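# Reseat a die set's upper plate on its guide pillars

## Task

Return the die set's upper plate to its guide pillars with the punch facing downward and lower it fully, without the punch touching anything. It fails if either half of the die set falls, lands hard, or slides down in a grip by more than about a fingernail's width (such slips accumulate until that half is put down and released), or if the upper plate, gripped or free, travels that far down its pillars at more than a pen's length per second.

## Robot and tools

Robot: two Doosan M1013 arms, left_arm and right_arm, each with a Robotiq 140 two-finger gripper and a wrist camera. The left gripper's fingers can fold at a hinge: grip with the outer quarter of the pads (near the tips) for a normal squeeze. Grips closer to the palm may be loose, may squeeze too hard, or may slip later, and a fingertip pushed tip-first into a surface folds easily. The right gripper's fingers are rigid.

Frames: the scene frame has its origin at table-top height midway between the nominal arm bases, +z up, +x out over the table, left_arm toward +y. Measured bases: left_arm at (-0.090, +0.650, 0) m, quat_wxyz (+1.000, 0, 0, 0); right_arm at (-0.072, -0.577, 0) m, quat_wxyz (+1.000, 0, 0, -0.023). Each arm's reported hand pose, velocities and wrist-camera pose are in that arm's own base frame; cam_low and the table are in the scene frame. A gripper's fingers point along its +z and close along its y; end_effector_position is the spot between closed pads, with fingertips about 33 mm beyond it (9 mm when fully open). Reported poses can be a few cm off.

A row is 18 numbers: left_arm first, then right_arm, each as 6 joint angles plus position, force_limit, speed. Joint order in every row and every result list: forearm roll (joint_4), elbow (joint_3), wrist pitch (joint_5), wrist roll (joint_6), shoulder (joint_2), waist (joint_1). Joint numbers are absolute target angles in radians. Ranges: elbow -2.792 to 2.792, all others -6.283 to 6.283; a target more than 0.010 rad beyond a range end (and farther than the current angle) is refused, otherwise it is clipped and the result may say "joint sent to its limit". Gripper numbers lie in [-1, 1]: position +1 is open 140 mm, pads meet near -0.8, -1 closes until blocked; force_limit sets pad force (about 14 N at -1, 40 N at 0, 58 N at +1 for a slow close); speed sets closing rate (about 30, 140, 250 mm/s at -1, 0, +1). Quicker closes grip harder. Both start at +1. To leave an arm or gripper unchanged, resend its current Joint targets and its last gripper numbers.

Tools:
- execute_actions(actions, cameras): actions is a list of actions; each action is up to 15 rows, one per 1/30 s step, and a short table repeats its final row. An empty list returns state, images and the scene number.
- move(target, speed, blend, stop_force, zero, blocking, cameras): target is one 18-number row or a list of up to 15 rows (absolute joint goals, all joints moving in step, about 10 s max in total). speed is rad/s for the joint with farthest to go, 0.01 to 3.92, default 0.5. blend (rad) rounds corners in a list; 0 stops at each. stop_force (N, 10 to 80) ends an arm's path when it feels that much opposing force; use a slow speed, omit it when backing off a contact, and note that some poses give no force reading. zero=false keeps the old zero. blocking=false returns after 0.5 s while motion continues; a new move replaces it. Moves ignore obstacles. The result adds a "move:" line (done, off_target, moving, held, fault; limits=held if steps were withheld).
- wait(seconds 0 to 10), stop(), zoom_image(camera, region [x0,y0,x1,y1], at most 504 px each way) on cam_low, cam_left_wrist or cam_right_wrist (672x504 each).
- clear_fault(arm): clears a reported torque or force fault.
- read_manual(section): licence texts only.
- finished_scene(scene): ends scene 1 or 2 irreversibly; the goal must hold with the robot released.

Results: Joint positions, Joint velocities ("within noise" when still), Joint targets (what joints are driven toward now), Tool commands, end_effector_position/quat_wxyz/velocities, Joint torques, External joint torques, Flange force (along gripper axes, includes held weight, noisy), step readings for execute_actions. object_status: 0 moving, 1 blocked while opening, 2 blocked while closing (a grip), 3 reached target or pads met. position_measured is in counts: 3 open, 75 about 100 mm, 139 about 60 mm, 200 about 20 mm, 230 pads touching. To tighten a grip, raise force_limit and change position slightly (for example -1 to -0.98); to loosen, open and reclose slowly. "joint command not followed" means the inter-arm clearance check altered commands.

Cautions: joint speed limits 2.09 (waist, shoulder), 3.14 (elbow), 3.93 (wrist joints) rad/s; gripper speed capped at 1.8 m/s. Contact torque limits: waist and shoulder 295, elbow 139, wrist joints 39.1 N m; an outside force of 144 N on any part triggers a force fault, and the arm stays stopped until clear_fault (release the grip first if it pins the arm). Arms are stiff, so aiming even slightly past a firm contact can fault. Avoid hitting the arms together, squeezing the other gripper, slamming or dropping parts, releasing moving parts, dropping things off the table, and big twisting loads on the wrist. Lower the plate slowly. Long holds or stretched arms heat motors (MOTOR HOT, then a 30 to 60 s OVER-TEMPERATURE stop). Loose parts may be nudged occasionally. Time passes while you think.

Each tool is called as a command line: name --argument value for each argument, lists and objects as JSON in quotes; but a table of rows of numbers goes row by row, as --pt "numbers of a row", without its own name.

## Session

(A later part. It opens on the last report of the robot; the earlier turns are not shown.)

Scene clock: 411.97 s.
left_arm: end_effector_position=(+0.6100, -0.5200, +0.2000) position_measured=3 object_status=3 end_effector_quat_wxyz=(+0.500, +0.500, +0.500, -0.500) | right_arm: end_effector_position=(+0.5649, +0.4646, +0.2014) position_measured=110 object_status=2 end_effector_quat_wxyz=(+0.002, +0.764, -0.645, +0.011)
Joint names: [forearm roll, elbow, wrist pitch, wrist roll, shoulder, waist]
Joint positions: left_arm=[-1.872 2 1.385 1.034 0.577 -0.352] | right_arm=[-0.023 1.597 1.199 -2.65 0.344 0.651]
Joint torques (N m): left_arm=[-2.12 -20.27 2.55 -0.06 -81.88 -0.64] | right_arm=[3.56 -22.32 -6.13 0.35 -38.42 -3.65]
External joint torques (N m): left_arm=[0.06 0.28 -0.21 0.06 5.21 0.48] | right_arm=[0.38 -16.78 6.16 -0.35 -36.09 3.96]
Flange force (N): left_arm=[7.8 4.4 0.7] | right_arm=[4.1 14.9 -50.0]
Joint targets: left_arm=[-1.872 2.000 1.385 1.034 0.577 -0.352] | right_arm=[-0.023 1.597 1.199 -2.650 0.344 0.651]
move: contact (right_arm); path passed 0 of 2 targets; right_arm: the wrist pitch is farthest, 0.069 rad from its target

move --target '[-1.8719,2.0001,1.3850,1.0344,0.5767,-0.3523,1,1,-0.7,-0.0229,1.5997,1.1961,-2.6503,0.3391,0.6509,-1,1,-1]' --speed 0.03

move --pt "-1.8719 2.0001 1.3850 1.0344 0.5767 -0.3523 1 1 -0.7 -0.0231 1.6143 1.1733 -2.6496 0.3473 0.6509 -1 1 -1" --pt "-1.8719 2.0001 1.3850 1.0344 0.5767 -0.3523 1 1 -0.7 -0.0237 1.6452 1.1228 -2.6484 0.3670 0.6509 -1 1 -1" --speed 0.03 --stop_force 30

Scene clock: 437.80 s.
left_arm: end_effector_position=(+0.6100, -0.5200, +0.2000) position_measured=3 object_status=3 end_effector_quat_wxyz=(+0.500, +0.500, +0.500, -0.500) | right_arm: end_effector_position=(+0.5641, +0.4641, +0.2035) position_measured=110 object_status=2 end_effector_quat_wxyz=(-0.001, +0.764, -0.645, +0.011)
Joint names: [forearm roll, elbow, wrist pitch, wrist roll, shoulder, waist]
Joint positions: left_arm=[-1.872 2 1.385 1.034 0.577 -0.352] | right_arm=[-0.023 1.6 1.196 -2.65 0.339 0.651]
Joint torques (N m): left_arm=[-2.14 -20.44 2.55 -0.07 -81.72 -0.45] | right_arm=[3.63 -57.83 0.15 -0.29 -103.84 -1.1]
External joint torques (N m): left_arm=[0.08 0.4 -0.2 0.07 4.68 0.29] | right_arm=[0.41 18.05 -0.14 0.29 28.22 1.58]
Flange force (N): left_arm=[7.1 3.6 0.7] | right_arm=[-5.1 -2.1 36.6]
Joint targets: left_arm=[-1.872 2.000 1.385 1.034 0.577 -0.352] | right_arm=[-0.023 1.600 1.196 -2.650 0.339 0.651]
move: done

Scene clock: 438.47 s.
left_arm: end_effector_position=(+0.6100, -0.5200, +0.2000) position_measured=3 object_status=3 end_effector_quat_wxyz=(+0.500, +0.500, +0.500, -0.500) | right_arm: end_effector_position=(+0.5643, +0.4643, +0.2027) position_measured=110 object_status=2 end_effector_quat_wxyz=(-0.001, +0.764, -0.645, +0.011)
Joint names: [forearm roll, elbow, wrist pitch, wrist roll, shoulder, waist]
Joint positions: left_arm=[-1.872 2 1.385 1.034 0.577 -0.352] | right_arm=[-0.023 1.601 1.193 -2.65 0.339 0.651]
Joint torques (N m): left_arm=[-2.12 -20.42 2.55 -0.07 -81.82 -0.41] | right_arm=[1.01 -44.67 -2.04 -0.36 -80.48 -6.17]
External joint torques (N m): left_arm=[0.08 0.44 -0.22 0.07 5.14 0.72] | right_arm=[2.94 5.32 2.04 0.35 6.08 6.23]
Flange force (N): left_arm=[7.7 4.2 0.2] | right_arm=[-7.7 5.0 5.8]
Joint targets: left_arm=[-1.872 2.000 1.385 1.034 0.577 -0.352] | right_arm=[-0.023 1.601 1.194 -2.650 0.339 0.651]
move: contact (right_arm); path passed 0 of 2 targets; right_arm: the wrist pitch is farthest, 0.071 rad from its target

move --pt "-1.8719 2.0001 1.3850 1.0344 0.5767 -0.3523 1 1 -0.7 -0.0231 1.6143 1.1733 -2.6496 0.3473 0.6509 -1 1 -1" --pt "-1.8719 2.0001 1.3850 1.0344 0.5767 -0.3523 1 1 -0.7 -0.0237 1.6452 1.1228 -2.6484 0.3670 0.6509 -1 1 -1" --speed 0.03 --stop_force 30 --cameras '["all"]'

zoom_image --camera "cam_low" --region '[50, 150, 160, 250]'

zoom_image --camera "cam_left_wrist" --region '[280, 30, 430, 180]'

Scene clock: 453.53 s.
left_arm: end_effector_position=(+0.6100, -0.5200, +0.2000) position_measured=3 object_status=3 end_effector_quat_wxyz=(+0.500, +0.500, +0.500, -0.500) | right_arm: end_effector_position=(+0.5644, +0.4644, +0.1996) position_measured=110 object_status=2 end_effector_quat_wxyz=(-0.002, +0.764, -0.645, +0.011)
Joint names: [forearm roll, elbow, wrist pitch, wrist roll, shoulder, waist]
Joint positions: left_arm=[-1.872 2 1.385 1.034 0.577 -0.352] | right_arm=[-0.023 1.604 1.188 -2.65 0.341 0.651]
Joint torques (N m): left_arm=[-2.12 -20.4 2.57 -0.06 -81.98 -0.57] | right_arm=[1.98 -34.58 -2.51 -0.28 -63.31 -5.3]
External joint torques (N m): left_arm=[0.07 0.38 -0.22 0.06 5.04 0.39] | right_arm=[1.94 -4.54 2.51 0.28 -10.81 5.12]
Flange force (N): left_arm=[7.6 4.0 0.7] | right_arm=[-3.8 7.7 -15.8]
Joint targets: left_arm=[-1.872 2.000 1.385 1.034 0.577 -0.352] | right_arm=[-0.023 1.604 1.188 -2.650 0.341 0.651]
move: contact (right_arm); path passed 0 of 2 targets; right_arm: the wrist pitch is farthest, 0.065 rad from its target

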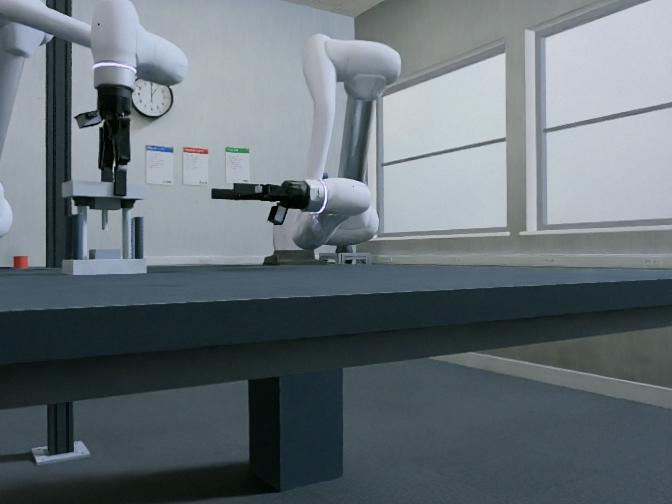

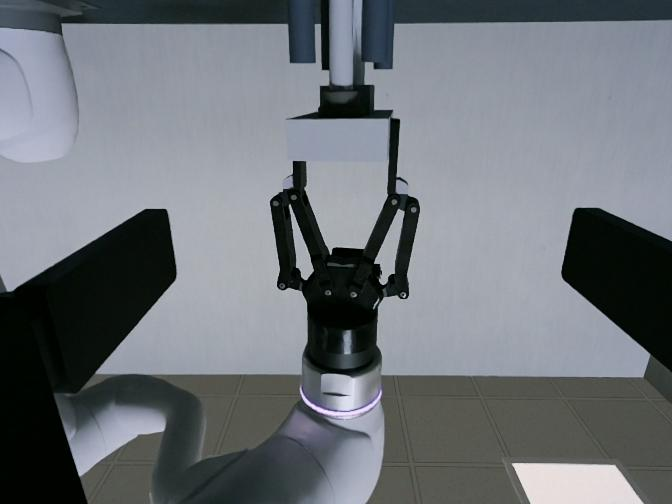

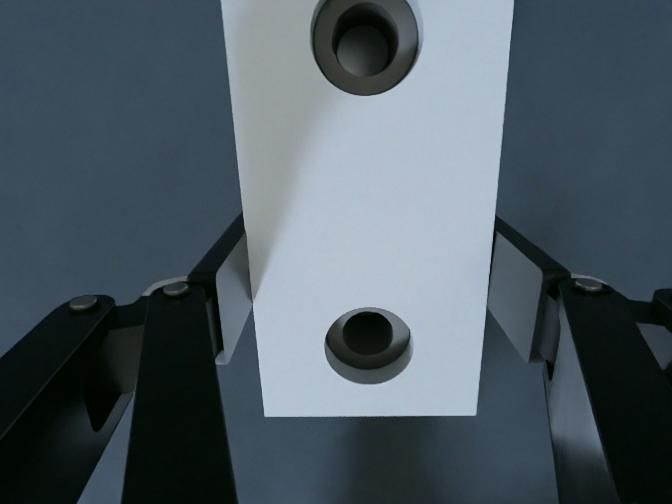

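Scaled by 4.582 from the camera's 672x504 image, which has a finer 960x720 frame.

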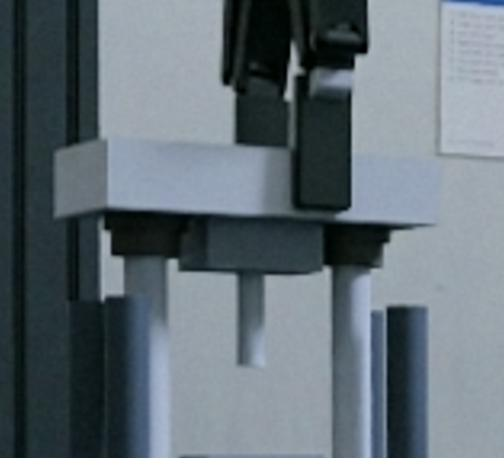

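Scaled by 3.360 from the camera's 672x504 image, which has a finer 960x720 frame.

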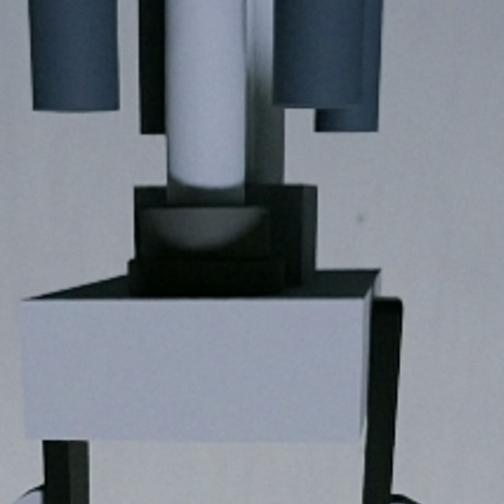

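move --pt "-1.8719 2.0001 1.3850 1.0344 0.5767 -0.3523 1 1 -0.7 -0.0231 1.6143 1.1733 -2.6496 0.3473 0.6509 -1 1 -1" --pt "-1.8719 2.0001 1.3850 1.0344 0.5767 -0.3523 1 1 -0.7 -0.0237 1.6452 1.1228 -2.6484 0.3670 0.6509 -1 1 -1" --speed 0.03 --stop_force 25

Scene clock: 462.40 s.
left_arm: end_effector_position=(+0.6100, -0.5200, +0.2000) position_measured=3 object_status=3 end_effector_quat_wxyz=(+0.500, +0.500, +0.500, -0.500) | right_arm: end_effector_position=(+0.5642, +0.4642, +0.1599) position_measured=110 object_status=2 end_effector_quat_wxyz=(-0.001, +0.764, -0.645, +0.011)
Joint names: [forearm roll, elbow, wrist pitch, wrist roll, shoulder, waist]
Joint positions: left_arm=[-1.872 2 1.385 1.034 0.577 -0.352] | right_arm=[-0.024 1.645 1.123 -2.648 0.367 0.651]
Joint torques (N m): left_arm=[-2.12 -20.33 2.51 -0.07 -81.91 -0.4] | right_arm=[4.07 -32.7 4.2 -0.2 -75.9 -2.81]
External joint torques (N m): left_arm=[0.06 0.33 -0.16 0.07 5.09 0.11] | right_arm=[-0.24 -5.48 -4.2 0.2 -0.16 3.06]
Flange force (N): left_arm=[7.7 4.0 1.1] | right_arm=[-8.2 -5.4 1.5]
Joint targets: left_arm=[-1.872 2.000 1.385 1.034 0.577 -0.352] | right_arm=[-0.024 1.645 1.123 -2.648 0.367 0.651]
move: done

move --target '[-1.8719,2.0001,1.3850,1.0344,0.5767,-0.3523,1,1,-0.7,-0.0239,1.6549,1.1061,-2.6480,0.3740,0.6509,-1,1,-1]' --speed 0.02 --stop_force 25 --cameras '["cam_low","cam_left_wrist"]'

zoom_image --camera "cam_low" --region '[50, 180, 160, 280]'

zoom_image --camera "cam_left_wrist" --region '[280, 0, 430, 150]'

Scene clock: 474.07 s.
left_arm: end_effector_position=(+0.6100, -0.5200, +0.2000) position_measured=3 object_status=3 end_effector_quat_wxyz=(+0.500, +0.500, +0.500, -0.500) | right_arm: end_effector_position=(+0.5643, +0.4642, +0.1585) position_measured=110 object_status=2 end_effector_quat_wxyz=(-0.001, +0.764, -0.645, +0.011)
Joint names: [forearm roll, elbow, wrist pitch, wrist roll, shoulder, waist]
Joint positions: left_arm=[-1.872 2 1.385 1.034 0.577 -0.352] | right_arm=[-0.024 1.647 1.12 -2.648 0.368 0.651]
Joint torques (N m): left_arm=[-2.12 -20.37 2.58 -0.08 -82.14 -0.68] | right_arm=[3.13 -18.81 -0.88 0.08 -44.71 -4.82]
External joint torques (N m): left_arm=[0.06 0.35 -0.23 0.08 5.25 0.52] | right_arm=[0.68 -19.05 0.89 -0.09 -30.68 5.14]
Flange force (N): left_arm=[7.9 4.3 0.6] | right_arm=[-3.4 6.1 -41.6]
Joint targets: left_arm=[-1.872 2.000 1.385 1.034 0.577 -0.352] | right_arm=[-0.024 1.647 1.120 -2.648 0.368 0.651]
move: contact (right_arm); right_arm: the wrist pitch is farthest, 0.014 rad from its target
Images, in order (width x height): cam_low 672x504, cam_left_wrist 672x504.

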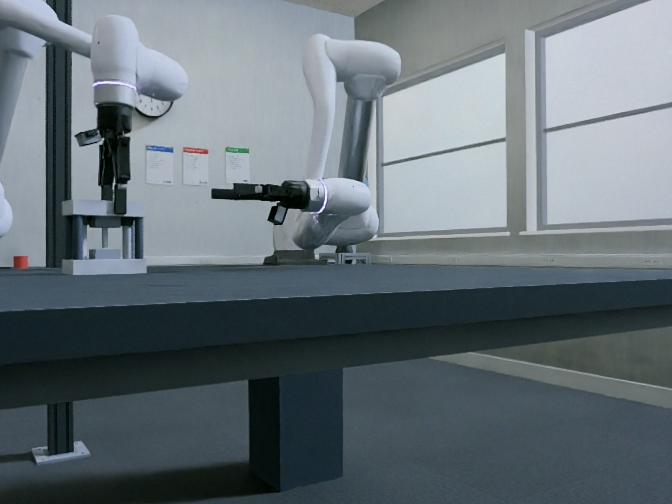

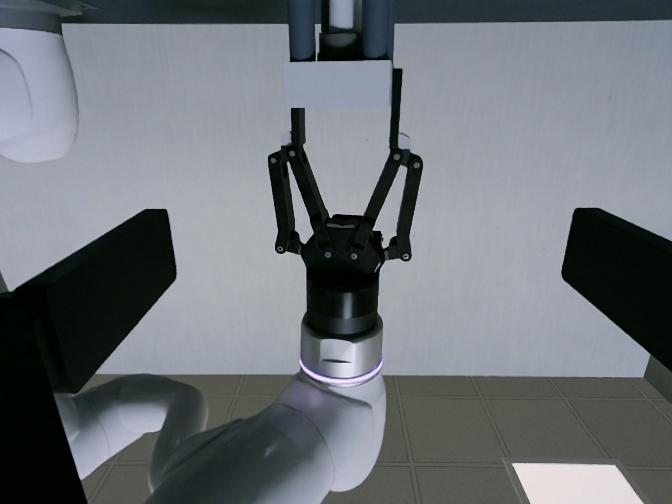

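Scaled by 4.582 from the camera's 672x504 image, which has a finer 960x720 frame.

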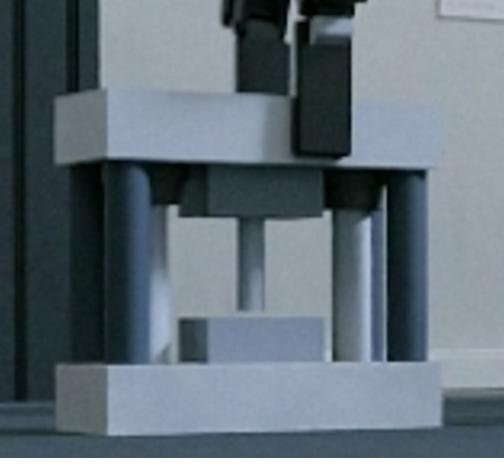

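Scaled by 3.360 from the camera's 672x504 image, which has a finer 960x720 frame.

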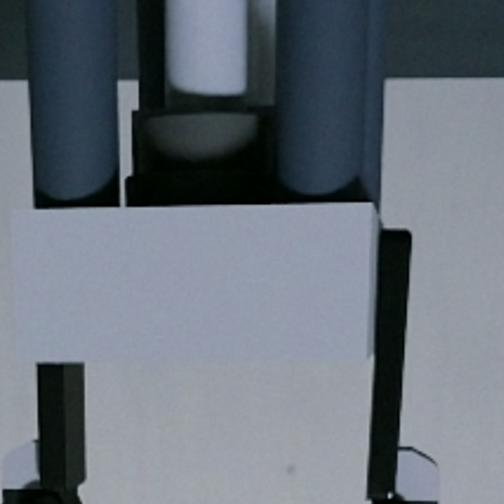

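move --pt "-1.8719 2.0001 1.3850 1.0344 0.5767 -0.3523 1 1 -0.7 -0.0240 1.6465 1.1202 -2.6480 0.3680 0.6509 1 1 -1" --pt "-1.8719 2.0001 1.3850 1.0344 0.5767 -0.3523 1 1 -0.7 -0.0220 1.5451 1.2746 -2.652 0.3152 0.6509 1 1 -1" --speed '[0.03,0.12]' --cameras '["cam_low","cam_left_wrist"]'

zoom_image --camera "cam_low" --region '[50, 180, 160, 280]'

Scene clock: 488.67 s.
left_arm: end_effector_position=(+0.6100, -0.5200, +0.2000) position_measured=3 object_status=3 end_effector_quat_wxyz=(+0.500, +0.500, +0.500, -0.500) | right_arm: end_effector_position=(+0.5642, +0.4643, +0.2500) position_measured=3 object_status=3 end_effector_quat_wxyz=(-0.001, +0.764, -0.645, +0.011)
Joint names: [forearm roll, elbow, wrist pitch, wrist roll, shoulder, waist]
Joint positions: left_arm=[-1.872 2 1.385 1.034 0.577 -0.352] | right_arm=[-0.022 1.545 1.275 -2.652 0.315 0.651]
Joint torques (N m): left_arm=[-2.13 -20.28 2.56 -0.06 -81.79 -0.49] | right_arm=[3.52 -39.21 -0.07 -0.26 -73.78 -0.83]
External joint torques (N m): left_arm=[0.06 0.25 -0.22 0.06 4.93 0.38] | right_arm=[0.5 -0.97 0.07 0.26 1.54 0.73]
Flange force (N): left_arm=[7.4 4.2 0.8] | right_arm=[-3.4 -3.2 -0.6]
Joint targets: left_arm=[-1.872 2.000 1.385 1.034 0.577 -0.352] | right_arm=[-0.022 1.545 1.275 -2.652 0.315 0.651]
move: done
Images, in order (width x height): cam_low 672x504, cam_left_wrist 672x504.

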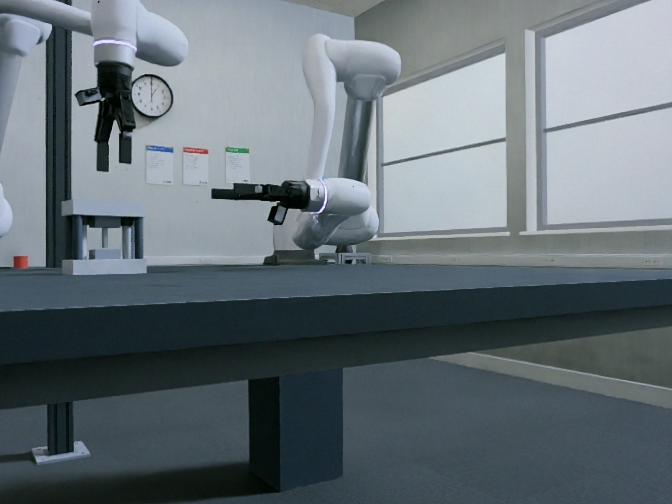

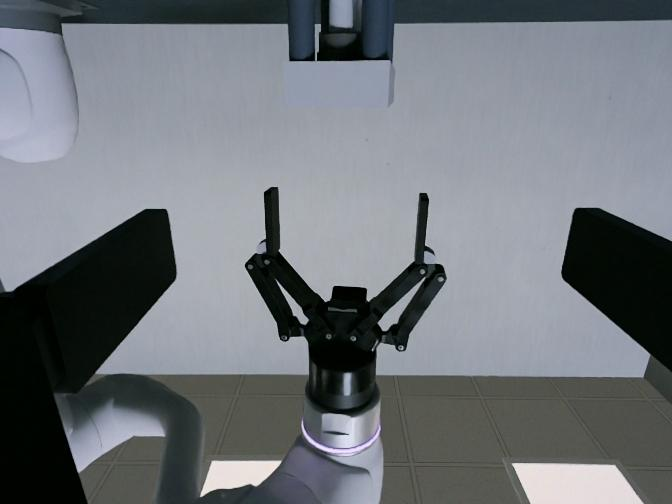

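Scaled by 4.582 from the camera's 672x504 image, which has a finer 960x720 frame.

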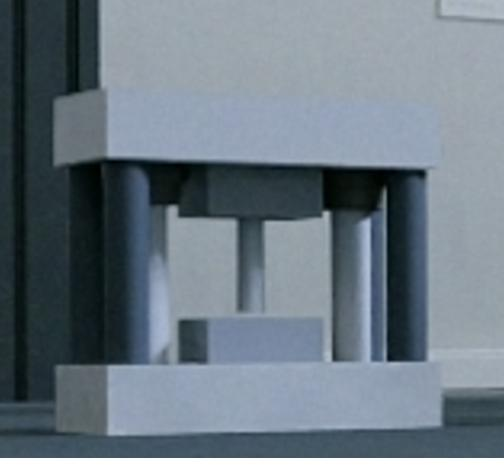

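finished_scene --scene 2

The scene is finished: the task was done.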